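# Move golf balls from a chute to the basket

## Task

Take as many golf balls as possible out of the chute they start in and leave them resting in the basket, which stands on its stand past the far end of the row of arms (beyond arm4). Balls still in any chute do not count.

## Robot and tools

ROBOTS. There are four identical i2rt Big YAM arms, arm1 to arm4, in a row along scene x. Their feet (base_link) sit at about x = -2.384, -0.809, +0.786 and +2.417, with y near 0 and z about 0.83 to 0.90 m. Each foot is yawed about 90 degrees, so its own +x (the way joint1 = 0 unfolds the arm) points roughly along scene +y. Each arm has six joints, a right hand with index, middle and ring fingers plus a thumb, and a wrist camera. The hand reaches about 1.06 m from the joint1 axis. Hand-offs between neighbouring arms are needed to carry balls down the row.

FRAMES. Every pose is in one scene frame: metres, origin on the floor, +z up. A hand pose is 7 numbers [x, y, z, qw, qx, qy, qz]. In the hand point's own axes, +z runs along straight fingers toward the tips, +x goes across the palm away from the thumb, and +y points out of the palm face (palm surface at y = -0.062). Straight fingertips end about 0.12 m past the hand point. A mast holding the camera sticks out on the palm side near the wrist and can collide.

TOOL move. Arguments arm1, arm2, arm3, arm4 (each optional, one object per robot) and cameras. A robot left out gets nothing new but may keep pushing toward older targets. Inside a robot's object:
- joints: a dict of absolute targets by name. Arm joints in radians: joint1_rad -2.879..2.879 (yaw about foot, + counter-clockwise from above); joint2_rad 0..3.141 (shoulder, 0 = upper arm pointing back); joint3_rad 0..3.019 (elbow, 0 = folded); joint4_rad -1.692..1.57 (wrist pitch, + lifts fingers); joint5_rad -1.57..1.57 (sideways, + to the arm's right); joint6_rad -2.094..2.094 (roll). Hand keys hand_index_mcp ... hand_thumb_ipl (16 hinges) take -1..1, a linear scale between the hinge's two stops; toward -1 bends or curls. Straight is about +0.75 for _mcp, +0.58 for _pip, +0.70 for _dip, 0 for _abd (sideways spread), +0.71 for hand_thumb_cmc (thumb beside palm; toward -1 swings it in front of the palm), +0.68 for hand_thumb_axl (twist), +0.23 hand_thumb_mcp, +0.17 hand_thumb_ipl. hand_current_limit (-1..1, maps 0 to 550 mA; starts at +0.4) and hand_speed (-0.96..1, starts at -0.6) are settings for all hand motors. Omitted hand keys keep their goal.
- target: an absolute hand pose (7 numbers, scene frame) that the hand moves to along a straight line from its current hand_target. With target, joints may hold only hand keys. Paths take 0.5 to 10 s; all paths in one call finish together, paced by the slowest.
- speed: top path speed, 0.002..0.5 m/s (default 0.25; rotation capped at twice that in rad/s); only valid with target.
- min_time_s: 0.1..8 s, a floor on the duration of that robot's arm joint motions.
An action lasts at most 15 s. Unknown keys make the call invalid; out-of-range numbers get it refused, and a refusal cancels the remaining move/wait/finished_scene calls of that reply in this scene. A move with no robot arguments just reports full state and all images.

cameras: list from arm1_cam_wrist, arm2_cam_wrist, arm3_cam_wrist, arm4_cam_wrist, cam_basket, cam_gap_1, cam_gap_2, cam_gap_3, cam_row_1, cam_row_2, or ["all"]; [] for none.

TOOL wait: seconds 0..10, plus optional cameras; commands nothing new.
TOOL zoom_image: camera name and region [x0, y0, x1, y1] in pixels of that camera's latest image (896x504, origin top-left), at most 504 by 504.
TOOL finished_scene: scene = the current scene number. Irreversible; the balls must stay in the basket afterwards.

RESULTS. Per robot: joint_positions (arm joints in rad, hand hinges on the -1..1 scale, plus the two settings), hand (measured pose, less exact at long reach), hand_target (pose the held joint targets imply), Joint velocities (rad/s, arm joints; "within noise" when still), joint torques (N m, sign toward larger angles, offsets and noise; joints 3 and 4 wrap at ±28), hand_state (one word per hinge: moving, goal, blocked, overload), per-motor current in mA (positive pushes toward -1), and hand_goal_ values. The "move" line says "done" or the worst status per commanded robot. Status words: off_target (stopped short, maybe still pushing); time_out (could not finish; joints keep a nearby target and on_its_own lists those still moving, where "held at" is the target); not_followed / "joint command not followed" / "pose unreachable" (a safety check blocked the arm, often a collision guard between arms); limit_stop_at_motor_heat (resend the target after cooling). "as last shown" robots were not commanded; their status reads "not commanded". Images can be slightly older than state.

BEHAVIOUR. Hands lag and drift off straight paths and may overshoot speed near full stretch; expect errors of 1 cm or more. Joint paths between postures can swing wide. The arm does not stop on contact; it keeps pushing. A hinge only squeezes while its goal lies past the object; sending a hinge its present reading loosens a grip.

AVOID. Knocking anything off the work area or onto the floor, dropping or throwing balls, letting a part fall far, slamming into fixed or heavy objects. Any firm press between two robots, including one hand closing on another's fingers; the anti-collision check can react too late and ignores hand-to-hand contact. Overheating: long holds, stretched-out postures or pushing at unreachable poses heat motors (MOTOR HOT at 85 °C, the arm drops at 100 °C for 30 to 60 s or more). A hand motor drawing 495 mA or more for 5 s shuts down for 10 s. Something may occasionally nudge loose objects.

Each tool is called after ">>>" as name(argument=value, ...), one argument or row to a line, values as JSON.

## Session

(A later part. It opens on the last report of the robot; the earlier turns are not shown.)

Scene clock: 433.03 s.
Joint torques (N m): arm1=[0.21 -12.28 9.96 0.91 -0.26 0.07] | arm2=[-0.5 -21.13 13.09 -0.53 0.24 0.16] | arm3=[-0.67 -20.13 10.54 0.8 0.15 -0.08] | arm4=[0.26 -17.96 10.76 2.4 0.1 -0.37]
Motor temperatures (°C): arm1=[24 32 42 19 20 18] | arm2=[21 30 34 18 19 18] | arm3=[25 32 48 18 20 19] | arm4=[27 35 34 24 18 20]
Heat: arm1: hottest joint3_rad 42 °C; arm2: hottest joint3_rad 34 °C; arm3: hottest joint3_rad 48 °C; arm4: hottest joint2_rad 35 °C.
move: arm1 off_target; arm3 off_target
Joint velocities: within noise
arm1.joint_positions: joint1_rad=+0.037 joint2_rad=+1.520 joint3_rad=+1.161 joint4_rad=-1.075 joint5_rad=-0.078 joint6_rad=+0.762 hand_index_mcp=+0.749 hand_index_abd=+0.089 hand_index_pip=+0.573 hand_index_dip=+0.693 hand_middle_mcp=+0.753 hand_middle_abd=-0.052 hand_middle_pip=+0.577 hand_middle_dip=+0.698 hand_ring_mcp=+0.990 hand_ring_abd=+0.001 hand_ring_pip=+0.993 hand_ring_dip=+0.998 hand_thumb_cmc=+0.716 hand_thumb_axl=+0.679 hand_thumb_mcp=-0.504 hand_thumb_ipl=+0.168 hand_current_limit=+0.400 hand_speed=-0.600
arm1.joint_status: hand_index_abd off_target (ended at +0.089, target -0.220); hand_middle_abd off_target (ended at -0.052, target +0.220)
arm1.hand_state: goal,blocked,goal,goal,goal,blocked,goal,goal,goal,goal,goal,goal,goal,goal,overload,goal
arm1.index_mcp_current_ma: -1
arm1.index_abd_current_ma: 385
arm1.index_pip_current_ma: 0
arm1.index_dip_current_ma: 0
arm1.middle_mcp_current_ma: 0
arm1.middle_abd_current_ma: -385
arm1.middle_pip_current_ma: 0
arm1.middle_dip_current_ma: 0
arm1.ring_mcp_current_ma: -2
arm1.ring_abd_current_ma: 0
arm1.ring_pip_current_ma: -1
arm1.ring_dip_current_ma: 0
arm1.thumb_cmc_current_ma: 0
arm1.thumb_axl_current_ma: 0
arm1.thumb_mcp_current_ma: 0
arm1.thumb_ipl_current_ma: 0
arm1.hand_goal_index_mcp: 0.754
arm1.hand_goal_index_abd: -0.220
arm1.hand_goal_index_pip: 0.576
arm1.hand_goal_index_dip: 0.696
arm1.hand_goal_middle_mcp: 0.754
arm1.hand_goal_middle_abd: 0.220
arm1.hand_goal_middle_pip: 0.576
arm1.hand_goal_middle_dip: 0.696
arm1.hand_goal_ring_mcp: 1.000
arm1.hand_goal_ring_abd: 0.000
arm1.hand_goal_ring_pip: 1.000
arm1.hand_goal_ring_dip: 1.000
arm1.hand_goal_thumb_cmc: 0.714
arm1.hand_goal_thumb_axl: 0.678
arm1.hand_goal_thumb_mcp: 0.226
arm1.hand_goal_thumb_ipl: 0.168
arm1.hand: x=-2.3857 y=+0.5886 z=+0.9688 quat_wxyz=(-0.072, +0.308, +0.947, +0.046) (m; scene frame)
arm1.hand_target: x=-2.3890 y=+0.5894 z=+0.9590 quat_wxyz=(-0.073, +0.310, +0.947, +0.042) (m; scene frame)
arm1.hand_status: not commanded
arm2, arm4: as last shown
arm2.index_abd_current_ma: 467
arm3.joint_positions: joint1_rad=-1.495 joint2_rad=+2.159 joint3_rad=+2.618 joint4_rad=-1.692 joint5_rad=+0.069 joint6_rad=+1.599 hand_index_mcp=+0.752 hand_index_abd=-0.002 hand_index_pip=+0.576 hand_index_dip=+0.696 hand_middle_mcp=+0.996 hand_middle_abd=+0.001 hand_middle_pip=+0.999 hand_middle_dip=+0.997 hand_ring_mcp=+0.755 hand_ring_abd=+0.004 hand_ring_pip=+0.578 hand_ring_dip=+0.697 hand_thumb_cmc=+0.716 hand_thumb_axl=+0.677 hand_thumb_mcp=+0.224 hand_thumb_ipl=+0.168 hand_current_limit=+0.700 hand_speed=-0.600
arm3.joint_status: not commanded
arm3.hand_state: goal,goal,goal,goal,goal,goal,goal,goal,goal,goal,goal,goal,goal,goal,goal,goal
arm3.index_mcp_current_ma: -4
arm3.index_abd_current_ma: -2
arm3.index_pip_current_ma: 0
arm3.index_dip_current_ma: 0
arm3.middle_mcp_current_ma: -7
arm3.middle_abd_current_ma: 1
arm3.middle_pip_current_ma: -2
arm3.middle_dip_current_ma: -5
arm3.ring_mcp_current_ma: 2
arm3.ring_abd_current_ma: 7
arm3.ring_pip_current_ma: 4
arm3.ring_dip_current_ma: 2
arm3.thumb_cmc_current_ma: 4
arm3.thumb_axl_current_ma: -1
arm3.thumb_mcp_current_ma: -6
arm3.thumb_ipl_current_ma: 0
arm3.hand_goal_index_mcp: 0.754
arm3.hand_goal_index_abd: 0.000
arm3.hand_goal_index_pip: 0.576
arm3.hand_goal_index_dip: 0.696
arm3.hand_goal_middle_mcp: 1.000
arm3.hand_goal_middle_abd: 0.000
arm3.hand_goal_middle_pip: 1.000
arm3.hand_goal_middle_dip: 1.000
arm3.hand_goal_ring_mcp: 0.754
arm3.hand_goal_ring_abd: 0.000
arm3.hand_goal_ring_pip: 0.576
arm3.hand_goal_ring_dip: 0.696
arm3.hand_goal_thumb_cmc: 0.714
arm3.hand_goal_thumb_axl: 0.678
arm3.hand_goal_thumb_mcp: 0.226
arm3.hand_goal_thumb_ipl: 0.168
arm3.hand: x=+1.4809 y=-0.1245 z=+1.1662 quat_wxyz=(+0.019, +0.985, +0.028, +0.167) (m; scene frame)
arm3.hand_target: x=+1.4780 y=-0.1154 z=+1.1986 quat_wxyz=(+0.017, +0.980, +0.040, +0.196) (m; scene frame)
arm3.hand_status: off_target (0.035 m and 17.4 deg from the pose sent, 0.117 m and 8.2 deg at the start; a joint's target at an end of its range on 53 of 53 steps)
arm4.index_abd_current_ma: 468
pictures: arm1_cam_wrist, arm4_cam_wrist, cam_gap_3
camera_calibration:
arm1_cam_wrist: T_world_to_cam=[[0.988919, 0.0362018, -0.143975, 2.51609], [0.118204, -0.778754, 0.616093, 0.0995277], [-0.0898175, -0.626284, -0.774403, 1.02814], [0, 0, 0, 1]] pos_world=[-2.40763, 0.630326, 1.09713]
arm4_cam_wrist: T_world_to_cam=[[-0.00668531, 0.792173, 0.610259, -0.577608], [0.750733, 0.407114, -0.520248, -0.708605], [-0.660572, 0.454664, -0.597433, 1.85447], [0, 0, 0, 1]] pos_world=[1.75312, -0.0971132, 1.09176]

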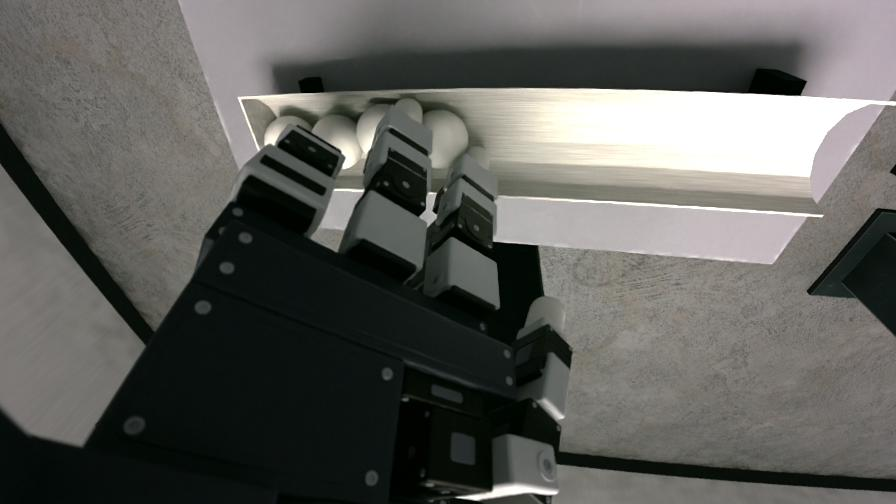

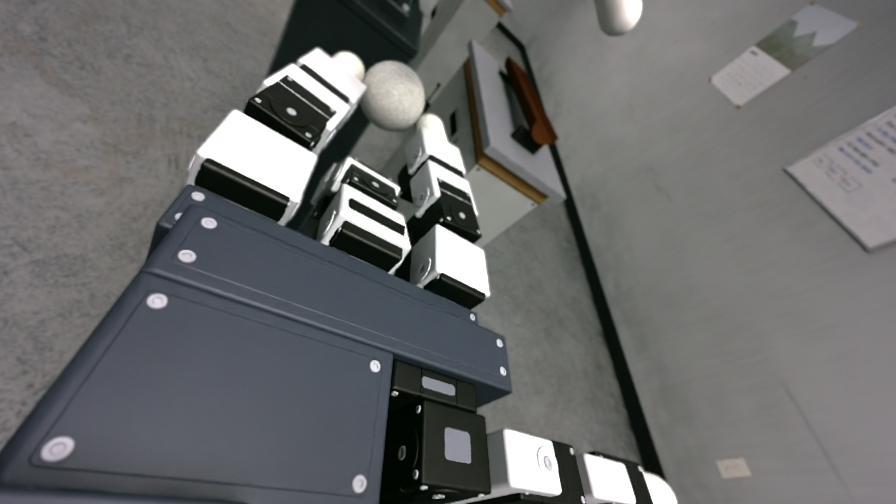

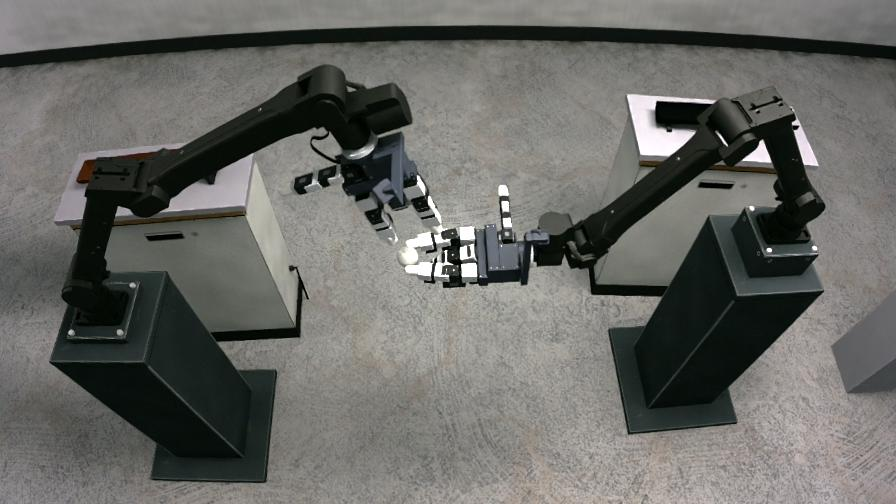

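>>> move(
  arm1={"target": [-2.3891, 0.6032, 1.026, -0.0731, 0.3101, 0.9468, 0.0425], "speed": 0.04, "joints": {"hand_current_limit": 0.7}},
  arm3={"joints": {"joint1_rad": -1.5, "joint2_rad": 1.75, "joint3_rad": 1.9, "joint4_rad": -1.6, "joint5_rad": 0, "joint6_rad": 1.53, "hand_current_limit": 0.4}, "min_time_s": 3},
  arm4={"joints": {"joint1_rad": 0, "joint2_rad": 1.46, "joint3_rad": 1.5, "joint4_rad": -1.5, "joint5_rad": 0, "joint6_rad": 0}, "min_time_s": 7},
  cameras=["arm1_cam_wrist", "arm4_cam_wrist", "cam_row_2", "cam_basket"],
)

>>> zoom_image(
  camera="arm1_cam_wrist",
  region=[300, 0, 600, 200],
)

Scene clock: 441.73 s.
Joint torques (N m): arm1=[0.09 -14.39 16.9 -0.47 -0.14 0.05] | arm2=[-0.44 -21.19 13.12 -0.53 0.25 0.16] | arm3=[-2.14 -15.91 7.83 1.17 -0.08 -0.07] | arm4=[0.44 -11.81 13.2 0.18 -0.1 -0.28]
Motor temperatures (°C): arm1=[24 32 43 19 20 18] | arm2=[21 31 35 18 19 18] | arm3=[25 34 47 18 20 19] | arm4=[27 35 35 24 18 20]
Heat: arm1: hottest joint3_rad 43 °C; arm2: hottest joint3_rad 35 °C; arm3: hottest joint3_rad 47 °C; arm4: hottest joint2_rad 35 °C.
move: arm1 moving; arm3 done; arm4 done
Joint velocities: arm1=[within noise] | arm2=[within noise] | arm3=[within noise] | arm4=[-0.054 -0.034 0.022 -0.051 -0.022 -0.022]
arm1.joint_positions: joint1_rad=+0.037 joint2_rad=+1.520 joint3_rad=+1.248 joint4_rad=-1.224 joint5_rad=-0.081 joint6_rad=+0.762 hand_index_mcp=+0.729 hand_index_abd=+0.084 hand_index_pip=+0.559 hand_index_dip=+0.689 hand_middle_mcp=+0.771 hand_middle_abd=-0.047 hand_middle_pip=+0.585 hand_middle_dip=+0.699 hand_ring_mcp=+0.990 hand_ring_abd=+0.001 hand_ring_pip=+0.993 hand_ring_dip=+0.998 hand_thumb_cmc=+0.716 hand_thumb_axl=+0.679 hand_thumb_mcp=-0.504 hand_thumb_ipl=+0.168 hand_current_limit=+0.700 hand_speed=-0.600
arm1.joint_status: all done
arm1.hand_state: blocked,blocked,goal,goal,goal,blocked,goal,goal,goal,goal,goal,goal,goal,goal,overload,goal
arm1.index_mcp_current_ma: -12
arm1.index_abd_current_ma: 468
arm1.index_pip_current_ma: -5
arm1.index_dip_current_ma: -1
arm1.middle_mcp_current_ma: 6
arm1.middle_abd_current_ma: -467
arm1.middle_pip_current_ma: 1
arm1.middle_dip_current_ma: 0
arm1.ring_mcp_current_ma: -2
arm1.ring_abd_current_ma: 0
arm1.ring_pip_current_ma: -1
arm1.ring_dip_current_ma: 0
arm1.thumb_cmc_current_ma: 0
arm1.thumb_axl_current_ma: 0
arm1.thumb_mcp_current_ma: 0
arm1.thumb_ipl_current_ma: 0
arm1.hand_goal_index_mcp: 0.754
arm1.hand_goal_index_abd: -0.220
arm1.hand_goal_index_pip: 0.576
arm1.hand_goal_index_dip: 0.696
arm1.hand_goal_middle_mcp: 0.754
arm1.hand_goal_middle_abd: 0.220
arm1.hand_goal_middle_pip: 0.576
arm1.hand_goal_middle_dip: 0.696
arm1.hand_goal_ring_mcp: 1.000
arm1.hand_goal_ring_abd: 0.000
arm1.hand_goal_ring_pip: 1.000
arm1.hand_goal_ring_dip: 1.000
arm1.hand_goal_thumb_cmc: 0.714
arm1.hand_goal_thumb_axl: 0.678
arm1.hand_goal_thumb_mcp: 0.226
arm1.hand_goal_thumb_ipl: 0.168
arm1.hand: x=-2.3853 y=+0.5837 z=+0.9960 quat_wxyz=(-0.060, +0.310, +0.949, +0.018) (m; scene frame)
arm1.hand_target: x=-2.3889 y=+0.6016 z=+1.0262 quat_wxyz=(-0.073, +0.310, +0.947, +0.043) (m; scene frame)
arm1.hand_status: moving (0.036 m and 3.2 deg from the pose sent, 0.059 m and 0.5 deg at the start)
arm2: as last shown
arm3.joint_positions: joint1_rad=-1.495 joint2_rad=+1.771 joint3_rad=+1.894 joint4_rad=-1.613 joint5_rad=+0.002 joint6_rad=+1.542 hand_index_mcp=+0.752 hand_index_abd=-0.001 hand_index_pip=+0.576 hand_index_dip=+0.696 hand_middle_mcp=+0.996 hand_middle_abd=+0.001 hand_middle_pip=+0.999 hand_middle_dip=+0.997 hand_ring_mcp=+0.755 hand_ring_abd=+0.004 hand_ring_pip=+0.578 hand_ring_dip=+0.697 hand_thumb_cmc=+0.716 hand_thumb_axl=+0.677 hand_thumb_mcp=+0.224 hand_thumb_ipl=+0.168 hand_current_limit=+0.400 hand_speed=-0.600
arm3.joint_status: all done
arm3.hand_state: goal,goal,goal,goal,goal,goal,goal,goal,goal,goal,goal,goal,goal,goal,goal,goal
arm3.index_mcp_current_ma: -4
arm3.index_abd_current_ma: -2
arm3.index_pip_current_ma: 0
arm3.index_dip_current_ma: 0
arm3.middle_mcp_current_ma: -7
arm3.middle_abd_current_ma: 1
arm3.middle_pip_current_ma: -2
arm3.middle_dip_current_ma: -5
arm3.ring_mcp_current_ma: 2
arm3.ring_abd_current_ma: 6
arm3.ring_pip_current_ma: 4
arm3.ring_dip_current_ma: 2
arm3.thumb_cmc_current_ma: 4
arm3.thumb_axl_current_ma: -1
arm3.thumb_mcp_current_ma: -6
arm3.thumb_ipl_current_ma: 0
arm3.hand_goal_index_mcp: 0.754
arm3.hand_goal_index_abd: 0.000
arm3.hand_goal_index_pip: 0.576
arm3.hand_goal_index_dip: 0.696
arm3.hand_goal_middle_mcp: 1.000
arm3.hand_goal_middle_abd: 0.000
arm3.hand_goal_middle_pip: 1.000
arm3.hand_goal_middle_dip: 1.000
arm3.hand_goal_ring_mcp: 0.754
arm3.hand_goal_ring_abd: 0.000
arm3.hand_goal_ring_pip: 0.576
arm3.hand_goal_ring_dip: 0.696
arm3.hand_goal_thumb_cmc: 0.714
arm3.hand_goal_thumb_axl: 0.678
arm3.hand_goal_thumb_mcp: 0.226
arm3.hand_goal_thumb_ipl: 0.168
arm3.hand: x=+1.3360 y=-0.1280 z=+1.1124 quat_wxyz=(-0.005, +0.997, +0.063, +0.038) (m; scene frame)
arm3.hand_target: x=+1.3378 y=-0.1305 z=+1.1260 quat_wxyz=(-0.006, +0.996, +0.067, +0.058) (m; scene frame)
arm3.hand_status: not commanded
arm4.joint_positions: joint1_rad=+0.002 joint2_rad=+1.479 joint3_rad=+1.428 joint4_rad=-1.491 joint5_rad=+0.003 joint6_rad=+0.010 hand_index_mcp=+0.755 hand_index_abd=-0.175 hand_index_pip=+0.578 hand_index_dip=+0.696 hand_middle_mcp=+0.998 hand_middle_abd=+0.000 hand_middle_pip=+0.999 hand_middle_dip=+0.997 hand_ring_mcp=+0.757 hand_ring_abd=+0.147 hand_ring_pip=+0.579 hand_ring_dip=+0.696 hand_thumb_cmc=+0.717 hand_thumb_axl=+0.677 hand_thumb_mcp=+0.224 hand_thumb_ipl=+0.168 hand_current_limit=+0.700 hand_speed=-0.600
arm4.joint_status: all done
arm4.hand_state: goal,blocked,goal,goal,goal,goal,goal,goal,goal,blocked,goal,goal,goal,goal,goal,goal
arm4.index_mcp_current_ma: 0
arm4.index_abd_current_ma: 467
arm4.index_pip_current_ma: 1
arm4.index_dip_current_ma: 0
arm4.middle_mcp_current_ma: -2
arm4.middle_abd_current_ma: 0
arm4.middle_pip_current_ma: -1
arm4.middle_dip_current_ma: -2
arm4.ring_mcp_current_ma: 2
arm4.ring_abd_current_ma: -467
arm4.ring_pip_current_ma: 2
arm4.ring_dip_current_ma: 0
arm4.thumb_cmc_current_ma: 3
arm4.thumb_axl_current_ma: 0
arm4.thumb_mcp_current_ma: -2
arm4.thumb_ipl_current_ma: 0
arm4.hand_goal_index_mcp: 0.754
arm4.hand_goal_index_abd: -0.450
arm4.hand_goal_index_pip: 0.576
arm4.hand_goal_index_dip: 0.696
arm4.hand_goal_middle_mcp: 1.000
arm4.hand_goal_middle_abd: 0.000
arm4.hand_goal_middle_pip: 1.000
arm4.hand_goal_middle_dip: 1.000
arm4.hand_goal_ring_mcp: 0.754
arm4.hand_goal_ring_abd: 0.470
arm4.hand_goal_ring_pip: 0.576
arm4.hand_goal_ring_dip: 0.696
arm4.hand_goal_thumb_cmc: 0.714
arm4.hand_goal_thumb_axl: 0.678
arm4.hand_goal_thumb_mcp: 0.226
arm4.hand_goal_thumb_ipl: 0.168
arm4.hand: x=+2.4257 y=+0.5901 z=+1.1426 quat_wxyz=(+0.001, -0.011, +1.000, +0.013) (m; scene frame)
arm4.hand_target: x=+2.4253 y=+0.6032 z=+1.1863 quat_wxyz=(-0.002, -0.014, +0.998, +0.054) (m; scene frame)
arm4.hand_status: not commanded
pictures: arm1_cam_wrist, arm4_cam_wrist, cam_basket, cam_row_2
camera_calibration:
arm1_cam_wrist: T_world_to_cam=[[0.98952, 0.0285384, -0.141549, 2.52326], [0.116198, -0.739333, 0.663238, 0.00410161], [-0.0857244, -0.672735, -0.734901, 1.04361], [0, 0, 0, 1]] pos_world=[-2.40783, 0.633098, 1.1214]
arm4_cam_wrist: T_world_to_cam=[[0.776149, 0.629013, 0.0439965, -2.27288], [0.414359, -0.561389, 0.716344, -1.54306], [0.475289, -0.537759, -0.696359, 0.0867438], [0, 0, 0, 1]] pos_world=[2.36225, 0.610067, 1.26576]

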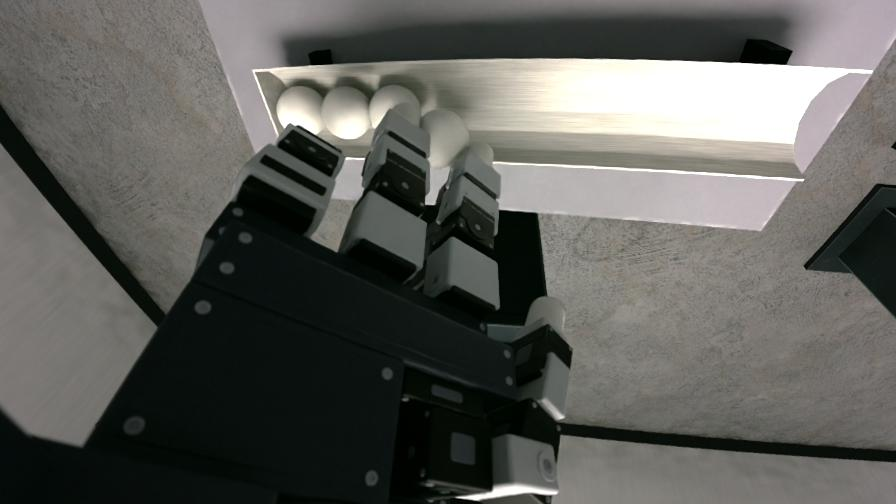

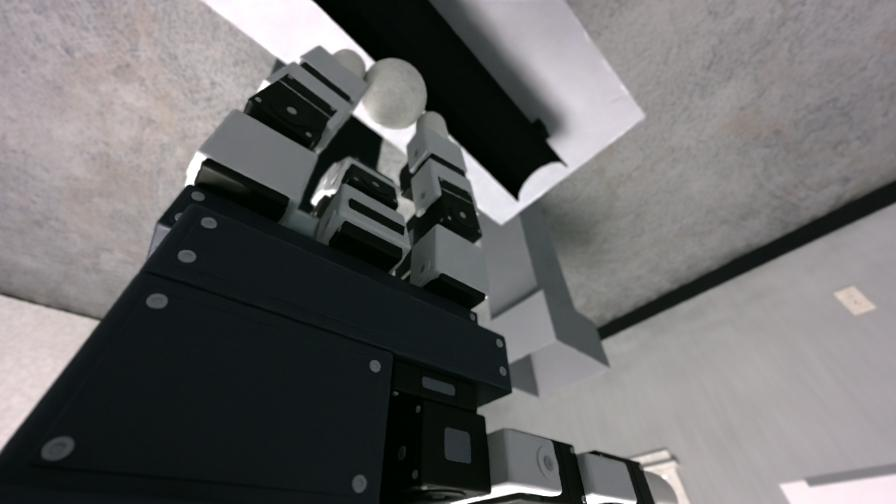

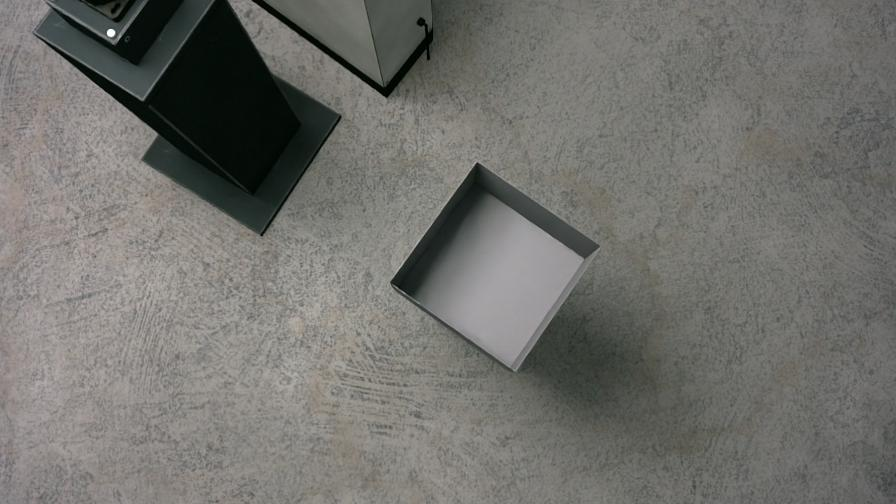

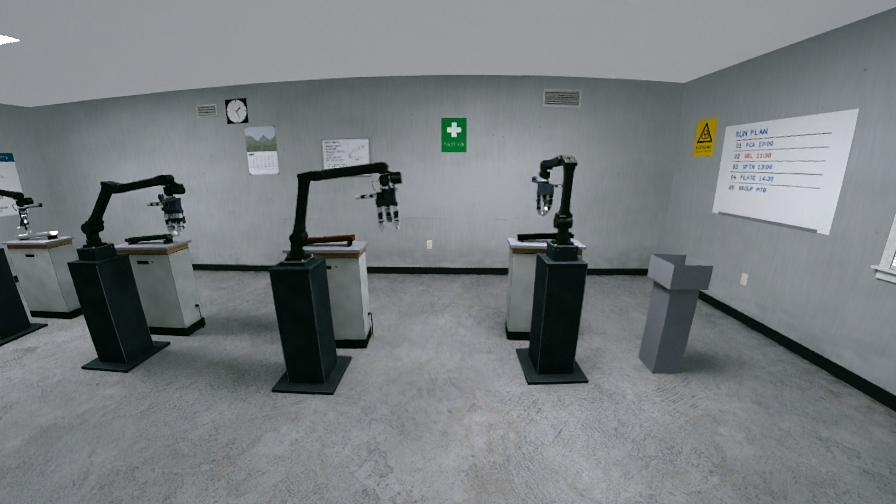

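Scaled by 1.680 from the camera's 896x504 image, which has a finer 1280x720 frame.

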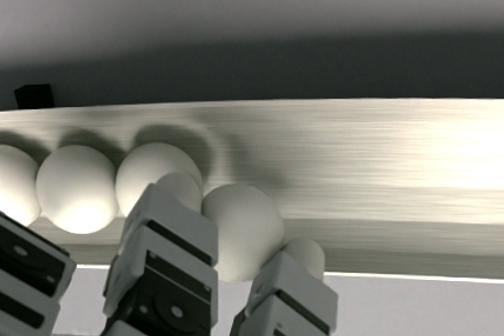

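>>> zoom_image(
  camera="cam_row_2",
  region=[580, 220, 780, 400],
)

>>> zoom_image(
  camera="cam_basket",
  region=[350, 140, 650, 390],
)

Scaled by 2.520 from the camera's 896x504 image, which has a finer 1280x720 frame.

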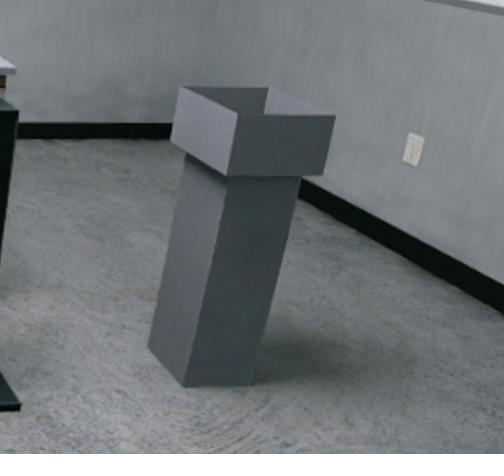

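Scaled by 1.680 from the camera's 896x504 image, which has a finer 1280x720 frame.

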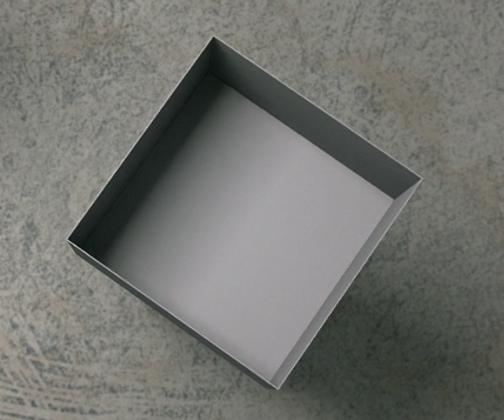

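>>> move(
  arm1={"joints": {"joint1_rad": -0.15, "joint2_rad": 1.463, "joint3_rad": 1.501, "joint4_rad": -1.571, "joint5_rad": -0.109, "joint6_rad": 0.6}, "min_time_s": 4},
  arm3={"joints": {"joint1_rad": 1.53, "joint2_rad": 0.6, "joint3_rad": 1.39, "joint4_rad": -1.35, "joint5_rad": 0, "joint6_rad": 0}, "min_time_s": 6},
  arm4={"joints": {"joint1_rad": -1.5, "joint2_rad": 1.75, "joint3_rad": 1.9, "joint4_rad": -1.6, "joint5_rad": 0, "joint6_rad": 1.53}, "min_time_s": 7},
  cameras=["arm1_cam_wrist", "arm4_cam_wrist", "cam_row_1", "cam_basket"],
)

Scene clock: 466.07 s.
Joint torques (N m): arm1=[-0.5 -15.56 17.17 -0.8 -0.22 -0.14] | arm2=[-0.44 -21.07 13.09 -0.54 0.25 0.16] | arm3=[-1.14 1.55 6.94 3.64 0.04 -0.11] | arm4=[0.73 -13.68 13.31 0.08 0.08 -0.08]
Motor temperatures (°C): arm1=[24 31 47 19 20 18] | arm2=[21 34 37 18 19 18] | arm3=[25 33 43 18 20 19] | arm4=[27 33 38 23 18 20]
Heat: arm1: hottest joint3_rad 47 °C; arm2: hottest joint3_rad 37 °C; arm3: hottest joint3_rad 43 °C; arm4: hottest joint3_rad 38 °C.
move: arm1 done; arm3 done; arm4 done
Joint velocities: arm1=[within noise] | arm2=[-0.005 -0.005 -0.046 -0.007 -0.037 0.022] | arm3=[within noise] | arm4=[within noise]
arm1.joint_positions: joint1_rad=-0.144 joint2_rad=+1.485 joint3_rad=+1.434 joint4_rad=-1.559 joint5_rad=-0.107 joint6_rad=+0.610 hand_index_mcp=+0.729 hand_index_abd=+0.084 hand_index_pip=+0.559 hand_index_dip=+0.689 hand_middle_mcp=+0.771 hand_middle_abd=-0.047 hand_middle_pip=+0.585 hand_middle_dip=+0.699 hand_ring_mcp=+0.990 hand_ring_abd=+0.001 hand_ring_pip=+0.993 hand_ring_dip=+0.998 hand_thumb_cmc=+0.716 hand_thumb_axl=+0.679 hand_thumb_mcp=-0.504 hand_thumb_ipl=+0.168 hand_current_limit=+0.700 hand_speed=-0.600
arm1.joint_status: all done
arm1.hand_state: blocked,blocked,goal,goal,goal,blocked,goal,goal,goal,goal,goal,goal,goal,goal,overload,goal
arm1.index_mcp_current_ma: -12
arm1.index_abd_current_ma: 468
arm1.index_pip_current_ma: -5
arm1.index_dip_current_ma: -1
arm1.middle_mcp_current_ma: 6
arm1.middle_abd_current_ma: -467
arm1.middle_pip_current_ma: 1
arm1.middle_dip_current_ma: 0
arm1.ring_mcp_current_ma: -2
arm1.ring_abd_current_ma: 0
arm1.ring_pip_current_ma: -1
arm1.ring_dip_current_ma: 0
arm1.thumb_cmc_current_ma: 0
arm1.thumb_axl_current_ma: 0
arm1.thumb_mcp_current_ma: 0
arm1.thumb_ipl_current_ma: 0
arm1.hand_goal_index_mcp: 0.754
arm1.hand_goal_index_abd: -0.220
arm1.hand_goal_index_pip: 0.576
arm1.hand_goal_index_dip: 0.696
arm1.hand_goal_middle_mcp: 0.754
arm1.hand_goal_middle_abd: 0.220
arm1.hand_goal_middle_pip: 0.576
arm1.hand_goal_middle_dip: 0.696
arm1.hand_goal_ring_mcp: 1.000
arm1.hand_goal_ring_abd: 0.000
arm1.hand_goal_ring_pip: 1.000
arm1.hand_goal_ring_dip: 1.000
arm1.hand_goal_thumb_cmc: 0.714
arm1.hand_goal_thumb_axl: 0.678
arm1.hand_goal_thumb_mcp: 0.226
arm1.hand_goal_thumb_ipl: 0.168
arm1.hand: x=-2.3062 y=+0.5581 z=+1.0724 quat_wxyz=(-0.053, +0.326, +0.943, -0.032) (m; scene frame)
arm1.hand_target: x=-2.3031 y=+0.5694 z=+1.1116 quat_wxyz=(-0.065, +0.322, +0.944, +0.005) (m; scene frame)
arm1.hand_status: not commanded
arm2: as last shown
arm2.index_abd_current_ma: 468
arm3.joint_positions: joint1_rad=+1.520 joint2_rad=+0.599 joint3_rad=+1.385 joint4_rad=-1.374 joint5_rad=-0.001 joint6_rad=+0.012 hand_index_mcp=+0.759 hand_index_abd=-0.001 hand_index_pip=+0.576 hand_index_dip=+0.696 hand_middle_mcp=+1.000 hand_middle_abd=+0.001 hand_middle_pip=+0.999 hand_middle_dip=+0.997 hand_ring_mcp=+0.759 hand_ring_abd=+0.003 hand_ring_pip=+0.578 hand_ring_dip=+0.697 hand_thumb_cmc=+0.719 hand_thumb_axl=+0.677 hand_thumb_mcp=+0.224 hand_thumb_ipl=+0.168 hand_current_limit=+0.400 hand_speed=-0.600
arm3.joint_status: all done
arm3.hand_state: goal,goal,goal,goal,goal,goal,goal,goal,goal,goal,goal,goal,goal,goal,goal,goal
arm3.index_mcp_current_ma: 10
arm3.index_abd_current_ma: -2
arm3.index_pip_current_ma: 0
arm3.index_dip_current_ma: 0
arm3.middle_mcp_current_ma: 0
arm3.middle_abd_current_ma: 1
arm3.middle_pip_current_ma: -2
arm3.middle_dip_current_ma: -5
arm3.ring_mcp_current_ma: 11
arm3.ring_abd_current_ma: 5
arm3.ring_pip_current_ma: 3
arm3.ring_dip_current_ma: 2
arm3.thumb_cmc_current_ma: 12
arm3.thumb_axl_current_ma: -1
arm3.thumb_mcp_current_ma: -6
arm3.thumb_ipl_current_ma: 0
arm3.hand_goal_index_mcp: 0.754
arm3.hand_goal_index_abd: 0.000
arm3.hand_goal_index_pip: 0.576
arm3.hand_goal_index_dip: 0.696
arm3.hand_goal_middle_mcp: 1.000
arm3.hand_goal_middle_abd: 0.000
arm3.hand_goal_middle_pip: 1.000
arm3.hand_goal_middle_dip: 1.000
arm3.hand_goal_ring_mcp: 0.754
arm3.hand_goal_ring_abd: 0.000
arm3.hand_goal_ring_pip: 0.576
arm3.hand_goal_ring_dip: 0.696
arm3.hand_goal_thumb_cmc: 0.714
arm3.hand_goal_thumb_axl: 0.678
arm3.hand_goal_thumb_mcp: 0.226
arm3.hand_goal_thumb_ipl: 0.168
arm3.hand: x=+0.5193 y=-0.0666 z=+1.4340 quat_wxyz=(-0.330, -0.612, +0.633, +0.340) (m; scene frame)
arm3.hand_target: x=+0.5181 y=-0.0704 z=+1.4427 quat_wxyz=(-0.338, -0.614, +0.622, +0.350) (m; scene frame)
arm3.hand_status: not commanded
arm4.joint_positions: joint1_rad=-1.501 joint2_rad=+1.741 joint3_rad=+1.827 joint4_rad=-1.593 joint5_rad=+0.000 joint6_rad=+1.516 hand_index_mcp=+0.754 hand_index_abd=-0.175 hand_index_pip=+0.578 hand_index_dip=+0.696 hand_middle_mcp=+0.997 hand_middle_abd=+0.000 hand_middle_pip=+0.999 hand_middle_dip=+0.997 hand_ring_mcp=+0.755 hand_ring_abd=+0.147 hand_ring_pip=+0.579 hand_ring_dip=+0.696 hand_thumb_cmc=+0.716 hand_thumb_axl=+0.677 hand_thumb_mcp=+0.224 hand_thumb_ipl=+0.168 hand_current_limit=+0.700 hand_speed=-0.600
arm4.joint_status: all done
arm4.hand_state: goal,blocked,goal,goal,goal,goal,goal,goal,goal,blocked,goal,goal,goal,goal,goal,goal
arm4.index_mcp_current_ma: 0
arm4.index_abd_current_ma: 467
arm4.index_pip_current_ma: 1
arm4.index_dip_current_ma: 0
arm4.middle_mcp_current_ma: -2
arm4.middle_abd_current_ma: 0
arm4.middle_pip_current_ma: -1
arm4.middle_dip_current_ma: -2
arm4.ring_mcp_current_ma: 1
arm4.ring_abd_current_ma: -467
arm4.ring_pip_current_ma: 2
arm4.ring_dip_current_ma: 0
arm4.thumb_cmc_current_ma: 1
arm4.thumb_axl_current_ma: 0
arm4.thumb_mcp_current_ma: -2
arm4.thumb_ipl_current_ma: 0
arm4.hand_goal_index_mcp: 0.754
arm4.hand_goal_index_abd: -0.450
arm4.hand_goal_index_pip: 0.576
arm4.hand_goal_index_dip: 0.696
arm4.hand_goal_middle_mcp: 1.000
arm4.hand_goal_middle_abd: 0.000
arm4.hand_goal_middle_pip: 1.000
arm4.hand_goal_middle_dip: 1.000
arm4.hand_goal_ring_mcp: 0.754
arm4.hand_goal_ring_abd: 0.470
arm4.hand_goal_ring_pip: 0.576
arm4.hand_goal_ring_dip: 0.696
arm4.hand_goal_thumb_cmc: 0.714
arm4.hand_goal_thumb_axl: 0.678
arm4.hand_goal_thumb_mcp: 0.226
arm4.hand_goal_thumb_ipl: 0.168
arm4.hand: x=+2.9550 y=+0.0282 z=+1.1709 quat_wxyz=(+0.001, +0.997, +0.077, +0.031) (m; scene frame)
arm4.hand_target: x=+2.9683 y=+0.0303 z=+1.1941 quat_wxyz=(+0.000, +0.996, +0.070, +0.059) (m; scene frame)
arm4.hand_status: not commanded
pictures: arm1_cam_wrist, arm4_cam_wrist, cam_basket, cam_row_1
camera_calibration:
arm1_cam_wrist: T_world_to_cam=[[0.986786, -0.0147364, -0.161359, 2.49562], [0.109732, -0.671937, 0.732434, -0.201355], [-0.119216, -0.740461, -0.661441, 0.971161], [0, 0, 0, 1]] pos_world=[-2.32477, 0.620586, 1.19253]
arm4_cam_wrist: T_world_to_cam=[[-0.686632, -0.726802, -0.0171886, 2.10097], [-0.527008, 0.481315, 0.700428, 0.672881], [-0.500799, 0.489994, -0.713516, 2.42825], [0, 0, 0, 1]] pos_world=[3.01327, 0.0132938, 1.2974]

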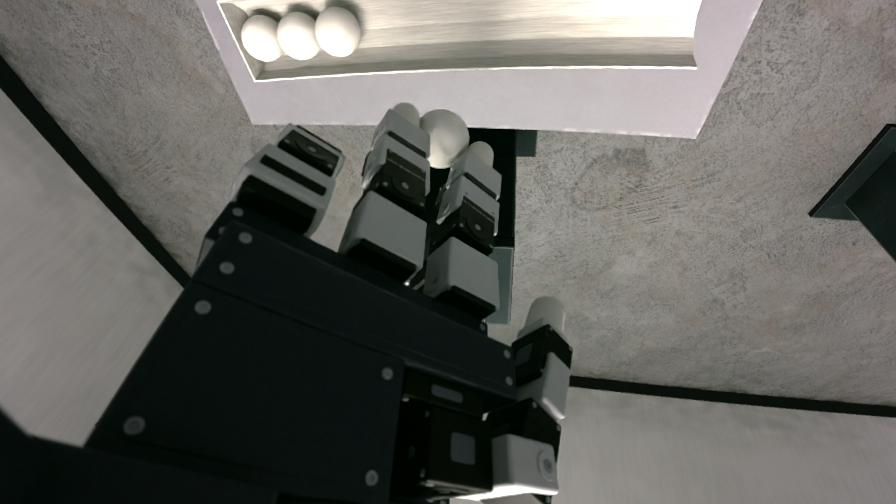

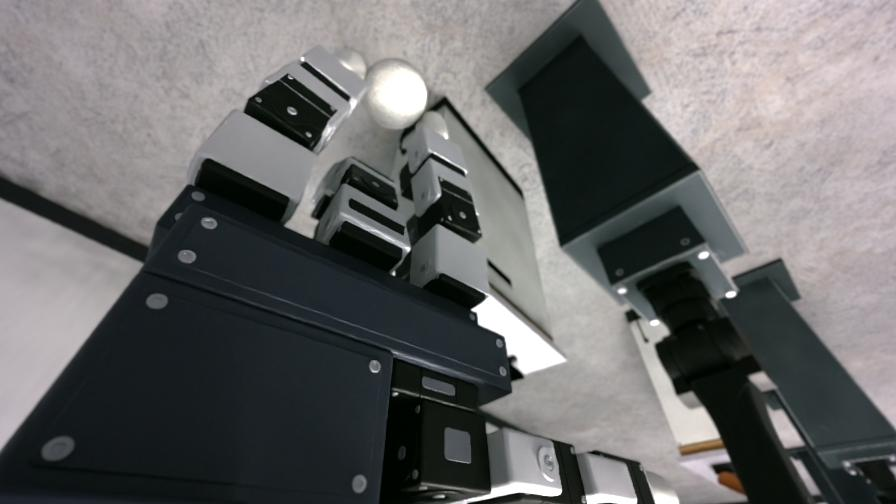

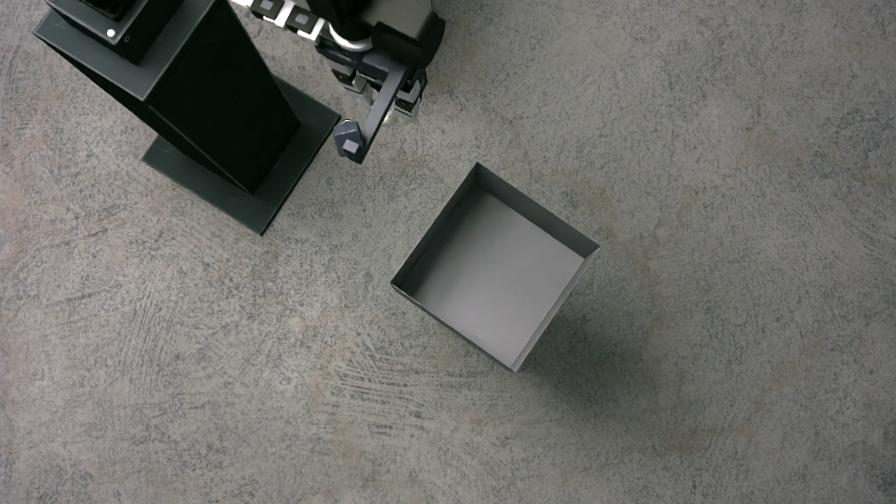

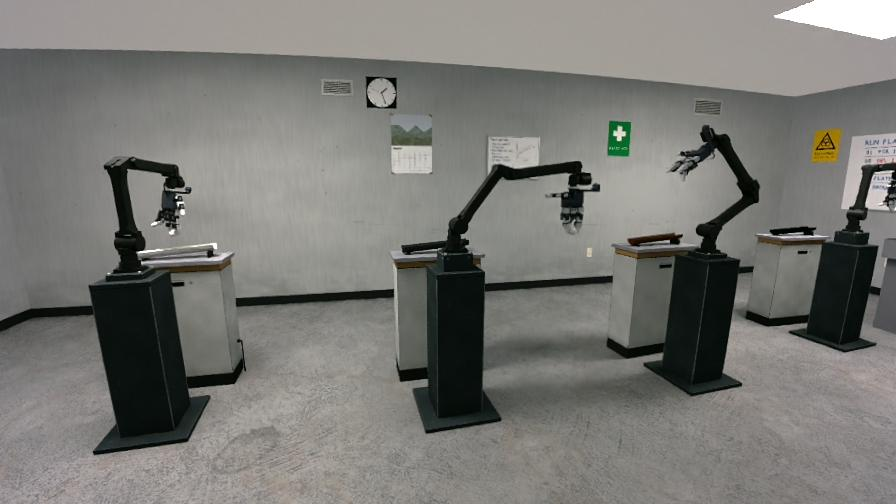

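>>> move(
  arm1={"joints": {"joint1_rad": -1.70, "joint2_rad": 1.463, "joint3_rad": 1.501, "joint4_rad": -1.571, "joint5_rad": -0.109, "joint6_rad": 1.533, "hand_ring_mcp": -0.48, "hand_ring_pip": -0.74, "hand_ring_dip": 0.7}, "min_time_s": 6},
  arm3={"target": [0.09, -0.01, 1.06, -0.5, -0.5, 0.5, 0.5], "speed": 0.15},
  arm4={"target": [3.19, -0.07, 1.12, 0, 1, 0, 0.02], "speed": 0.12},
  cameras=["cam_gap_2", "arm4_cam_wrist", "cam_basket"],
)

Scene clock: 475.03 s.
Joint torques (N m): arm1=[-0.21 -15.97 17.06 -0.91 -0.05 0.11] | arm2=[-0.32 -21.13 13.11 -0.47 0.23 0.16] | arm3=[-3.19 -15.15 8.42 3.95 -0.08 0.08] | arm4=[0.15 -21.71 13.31 0.62 0.17 -0.32]
Motor temperatures (°C): arm1=[24 31 48 19 20 18] | arm2=[21 35 38 18 19 18] | arm3=[25 33 43 19 20 19] | arm4=[27 34 39 23 18 20]
Heat: arm1: hottest joint3_rad 48 °C; arm2: hottest joint3_rad 38 °C; arm3: hottest joint3_rad 43 °C; arm4: hottest joint3_rad 39 °C.
move: arm1 done; arm3 off_target; arm4 off_target
Joint velocities: within noise
arm1.joint_positions: joint1_rad=-1.701 joint2_rad=+1.485 joint3_rad=+1.434 joint4_rad=-1.559 joint5_rad=-0.109 joint6_rad=+1.522 hand_index_mcp=+0.729 hand_index_abd=+0.084 hand_index_pip=+0.559 hand_index_dip=+0.689 hand_middle_mcp=+0.771 hand_middle_abd=-0.047 hand_middle_pip=+0.585 hand_middle_dip=+0.699 hand_ring_mcp=-0.464 hand_ring_abd=+0.001 hand_ring_pip=-0.736 hand_ring_dip=+0.703 hand_thumb_cmc=+0.716 hand_thumb_axl=+0.679 hand_thumb_mcp=-0.504 hand_thumb_ipl=+0.168 hand_current_limit=+0.700 hand_speed=-0.600
arm1.joint_status: all done
arm1.hand_state: blocked,blocked,goal,goal,goal,blocked,goal,goal,goal,goal,goal,goal,goal,goal,overload,goal
arm1.index_mcp_current_ma: -12
arm1.index_abd_current_ma: 468
arm1.index_pip_current_ma: -5
arm1.index_dip_current_ma: -1
arm1.middle_mcp_current_ma: 6
arm1.middle_abd_current_ma: -467
arm1.middle_pip_current_ma: 1
arm1.middle_dip_current_ma: 0
arm1.ring_mcp_current_ma: 5
arm1.ring_abd_current_ma: 0
arm1.ring_pip_current_ma: 0
arm1.ring_dip_current_ma: 0
arm1.thumb_cmc_current_ma: 0
arm1.thumb_axl_current_ma: 0
arm1.thumb_mcp_current_ma: 0
arm1.thumb_ipl_current_ma: 0
arm1.hand_goal_index_mcp: 0.754
arm1.hand_goal_index_abd: -0.220
arm1.hand_goal_index_pip: 0.576
arm1.hand_goal_index_dip: 0.696
arm1.hand_goal_middle_mcp: 0.754
arm1.hand_goal_middle_abd: 0.220
arm1.hand_goal_middle_pip: 0.576
arm1.hand_goal_middle_dip: 0.696
arm1.hand_goal_ring_mcp: -0.480
arm1.hand_goal_ring_abd: 0.000
arm1.hand_goal_ring_pip: -0.740
arm1.hand_goal_ring_dip: 0.700
arm1.hand_goal_thumb_cmc: 0.714
arm1.hand_goal_thumb_axl: 0.678
arm1.hand_goal_thumb_mcp: 0.226
arm1.hand_goal_thumb_ipl: 0.168
arm1.hand: x=-1.9740 y=-0.0070 z=+1.0648 quat_wxyz=(-0.059, +0.998, +0.003, -0.024) (m; scene frame)
arm1.hand_target: x=-1.9631 y=-0.0071 z=+1.0981 quat_wxyz=(-0.057, +0.998, +0.000, +0.014) (m; scene frame)
arm1.hand_status: not commanded
arm2: as last shown
arm2.index_abd_current_ma: 467
arm3.joint_positions: joint1_rad=+1.447 joint2_rad=+1.972 joint3_rad=+0.974 joint4_rad=+0.922 joint5_rad=-0.115 joint6_rad=-0.003 hand_index_mcp=+0.762 hand_index_abd=-0.001 hand_index_pip=+0.576 hand_index_dip=+0.696 hand_middle_mcp=+1.000 hand_middle_abd=+0.001 hand_middle_pip=+0.999 hand_middle_dip=+0.997 hand_ring_mcp=+0.762 hand_ring_abd=+0.003 hand_ring_pip=+0.578 hand_ring_dip=+0.697 hand_thumb_cmc=+0.722 hand_thumb_axl=+0.677 hand_thumb_mcp=+0.224 hand_thumb_ipl=+0.168 hand_current_limit=+0.400 hand_speed=-0.600
arm3.joint_status: not commanded
arm3.hand_state: goal,goal,goal,goal,goal,goal,goal,goal,goal,goal,goal,goal,goal,goal,goal,goal
arm3.index_mcp_current_ma: 19
arm3.index_abd_current_ma: -2
arm3.index_pip_current_ma: 0
arm3.index_dip_current_ma: 0
arm3.middle_mcp_current_ma: 0
arm3.middle_abd_current_ma: 1
arm3.middle_pip_current_ma: -2
arm3.middle_dip_current_ma: -5
arm3.ring_mcp_current_ma: 20
arm3.ring_abd_current_ma: 5
arm3.ring_pip_current_ma: 3
arm3.ring_dip_current_ma: 2
arm3.thumb_cmc_current_ma: 18
arm3.thumb_axl_current_ma: -1
arm3.thumb_mcp_current_ma: -6
arm3.thumb_ipl_current_ma: 0
arm3.hand_goal_index_mcp: 0.754
arm3.hand_goal_index_abd: 0.000
arm3.hand_goal_index_pip: 0.576
arm3.hand_goal_index_dip: 0.696
arm3.hand_goal_middle_mcp: 1.000
arm3.hand_goal_middle_abd: 0.000
arm3.hand_goal_middle_pip: 1.000
arm3.hand_goal_middle_dip: 1.000
arm3.hand_goal_ring_mcp: 0.754
arm3.hand_goal_ring_abd: 0.000
arm3.hand_goal_ring_pip: 0.576
arm3.hand_goal_ring_dip: 0.696
arm3.hand_goal_thumb_cmc: 0.714
arm3.hand_goal_thumb_axl: 0.678
arm3.hand_goal_thumb_mcp: 0.226
arm3.hand_goal_thumb_ipl: 0.168
arm3.hand: x=+0.0966 y=-0.0215 z=+1.0305 quat_wxyz=(-0.484, -0.522, +0.513, +0.480) (m; scene frame)
arm3.hand_target: x=+0.0915 y=-0.0103 z=+1.0599 quat_wxyz=(-0.500, -0.500, +0.500, +0.500) (m; scene frame)
arm3.hand_status: off_target (0.032 m and 4.1 deg from the pose sent, 0.572 m and 33.5 deg at the start)
arm4.joint_positions: joint1_rad=-1.644 joint2_rad=+2.492 joint3_rad=+2.855 joint4_rad=-1.697 joint5_rad=+0.017 joint6_rad=+1.446 hand_index_mcp=+0.754 hand_index_abd=-0.175 hand_index_pip=+0.578 hand_index_dip=+0.696 hand_middle_mcp=+0.997 hand_middle_abd=+0.000 hand_middle_pip=+0.999 hand_middle_dip=+0.997 hand_ring_mcp=+0.755 hand_ring_abd=+0.147 hand_ring_pip=+0.579 hand_ring_dip=+0.696 hand_thumb_cmc=+0.716 hand_thumb_axl=+0.677 hand_thumb_mcp=+0.224 hand_thumb_ipl=+0.168 hand_current_limit=+0.700 hand_speed=-0.600
arm4.joint_status: not commanded
arm4.hand_state: goal,blocked,goal,goal,goal,goal,goal,goal,goal,blocked,goal,goal,goal,goal,goal,goal
arm4.index_mcp_current_ma: 0
arm4.index_abd_current_ma: 468
arm4.index_pip_current_ma: 1
arm4.index_dip_current_ma: 0
arm4.middle_mcp_current_ma: -2
arm4.middle_abd_current_ma: 0
arm4.middle_pip_current_ma: -1
arm4.middle_dip_current_ma: -2
arm4.ring_mcp_current_ma: 1
arm4.ring_abd_current_ma: -467
arm4.ring_pip_current_ma: 2
arm4.ring_dip_current_ma: 0
arm4.thumb_cmc_current_ma: 1
arm4.thumb_axl_current_ma: 0
arm4.thumb_mcp_current_ma: -2
arm4.thumb_ipl_current_ma: 0
arm4.hand_goal_index_mcp: 0.754
arm4.hand_goal_index_abd: -0.450
arm4.hand_goal_index_pip: 0.576
arm4.hand_goal_index_dip: 0.696
arm4.hand_goal_middle_mcp: 1.000
arm4.hand_goal_middle_abd: 0.000
arm4.hand_goal_middle_pip: 1.000
arm4.hand_goal_middle_dip: 1.000
arm4.hand_goal_ring_mcp: 0.754
arm4.hand_goal_ring_abd: 0.470
arm4.hand_goal_ring_pip: 0.576
arm4.hand_goal_ring_dip: 0.696
arm4.hand_goal_thumb_cmc: 0.714
arm4.hand_goal_thumb_axl: 0.678
arm4.hand_goal_thumb_mcp: 0.226
arm4.hand_goal_thumb_ipl: 0.168
arm4.hand: x=+3.1804 y=-0.0630 z=+1.0928 quat_wxyz=(+0.020, +0.992, +0.039, +0.116) (m; scene frame)
arm4.hand_target: x=+3.1870 y=-0.0698 z=+1.1195 quat_wxyz=(+0.025, +0.988, +0.041, +0.148) (m; scene frame)
arm4.hand_status: off_target (0.030 m and 12.1 deg from the pose sent, 0.260 m and 8.9 deg at the start; a joint's target at an end of its range on 142 of 190 steps)
pictures: arm4_cam_wrist, cam_basket, cam_gap_2
camera_calibration:
arm4_cam_wrist: T_world_to_cam=[[-0.727617, -0.674816, -0.123277, 2.43765], [-0.600099, 0.539091, 0.590984, 1.24601], [-0.332348, 0.503989, -0.797208, 2.08664], [0, 0, 0, 1]] pos_world=[3.21489, -0.0783943, 1.22763]

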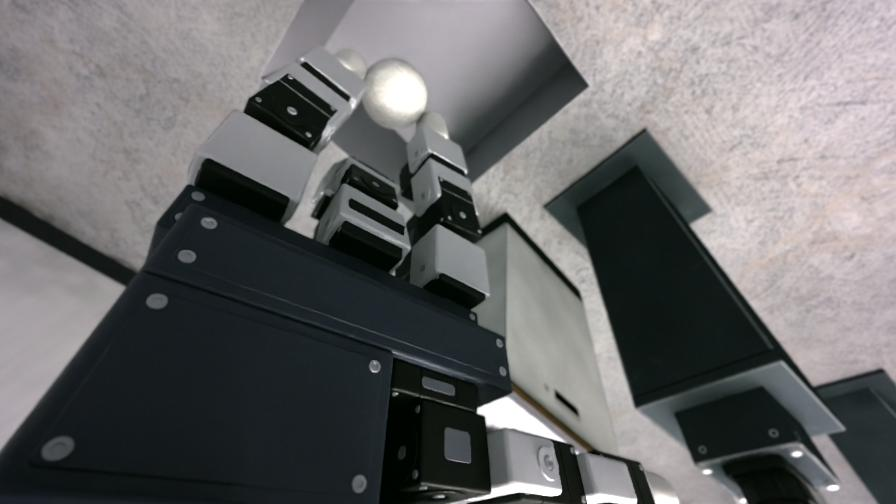

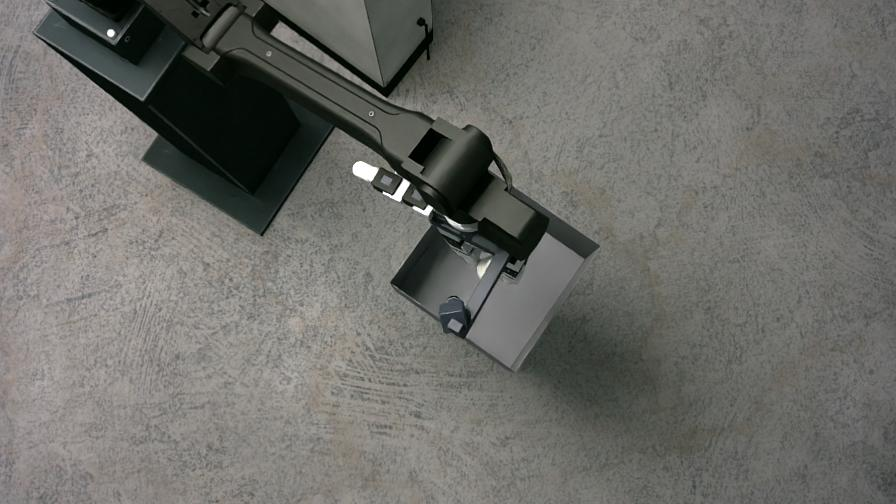

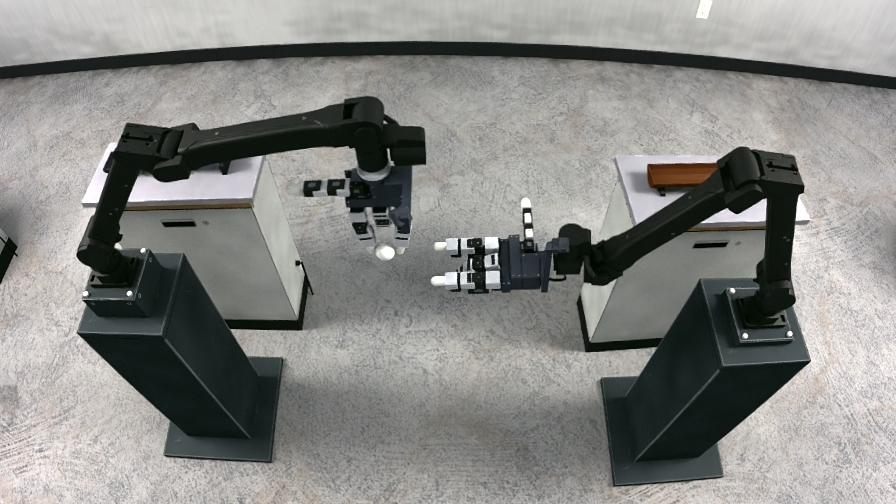

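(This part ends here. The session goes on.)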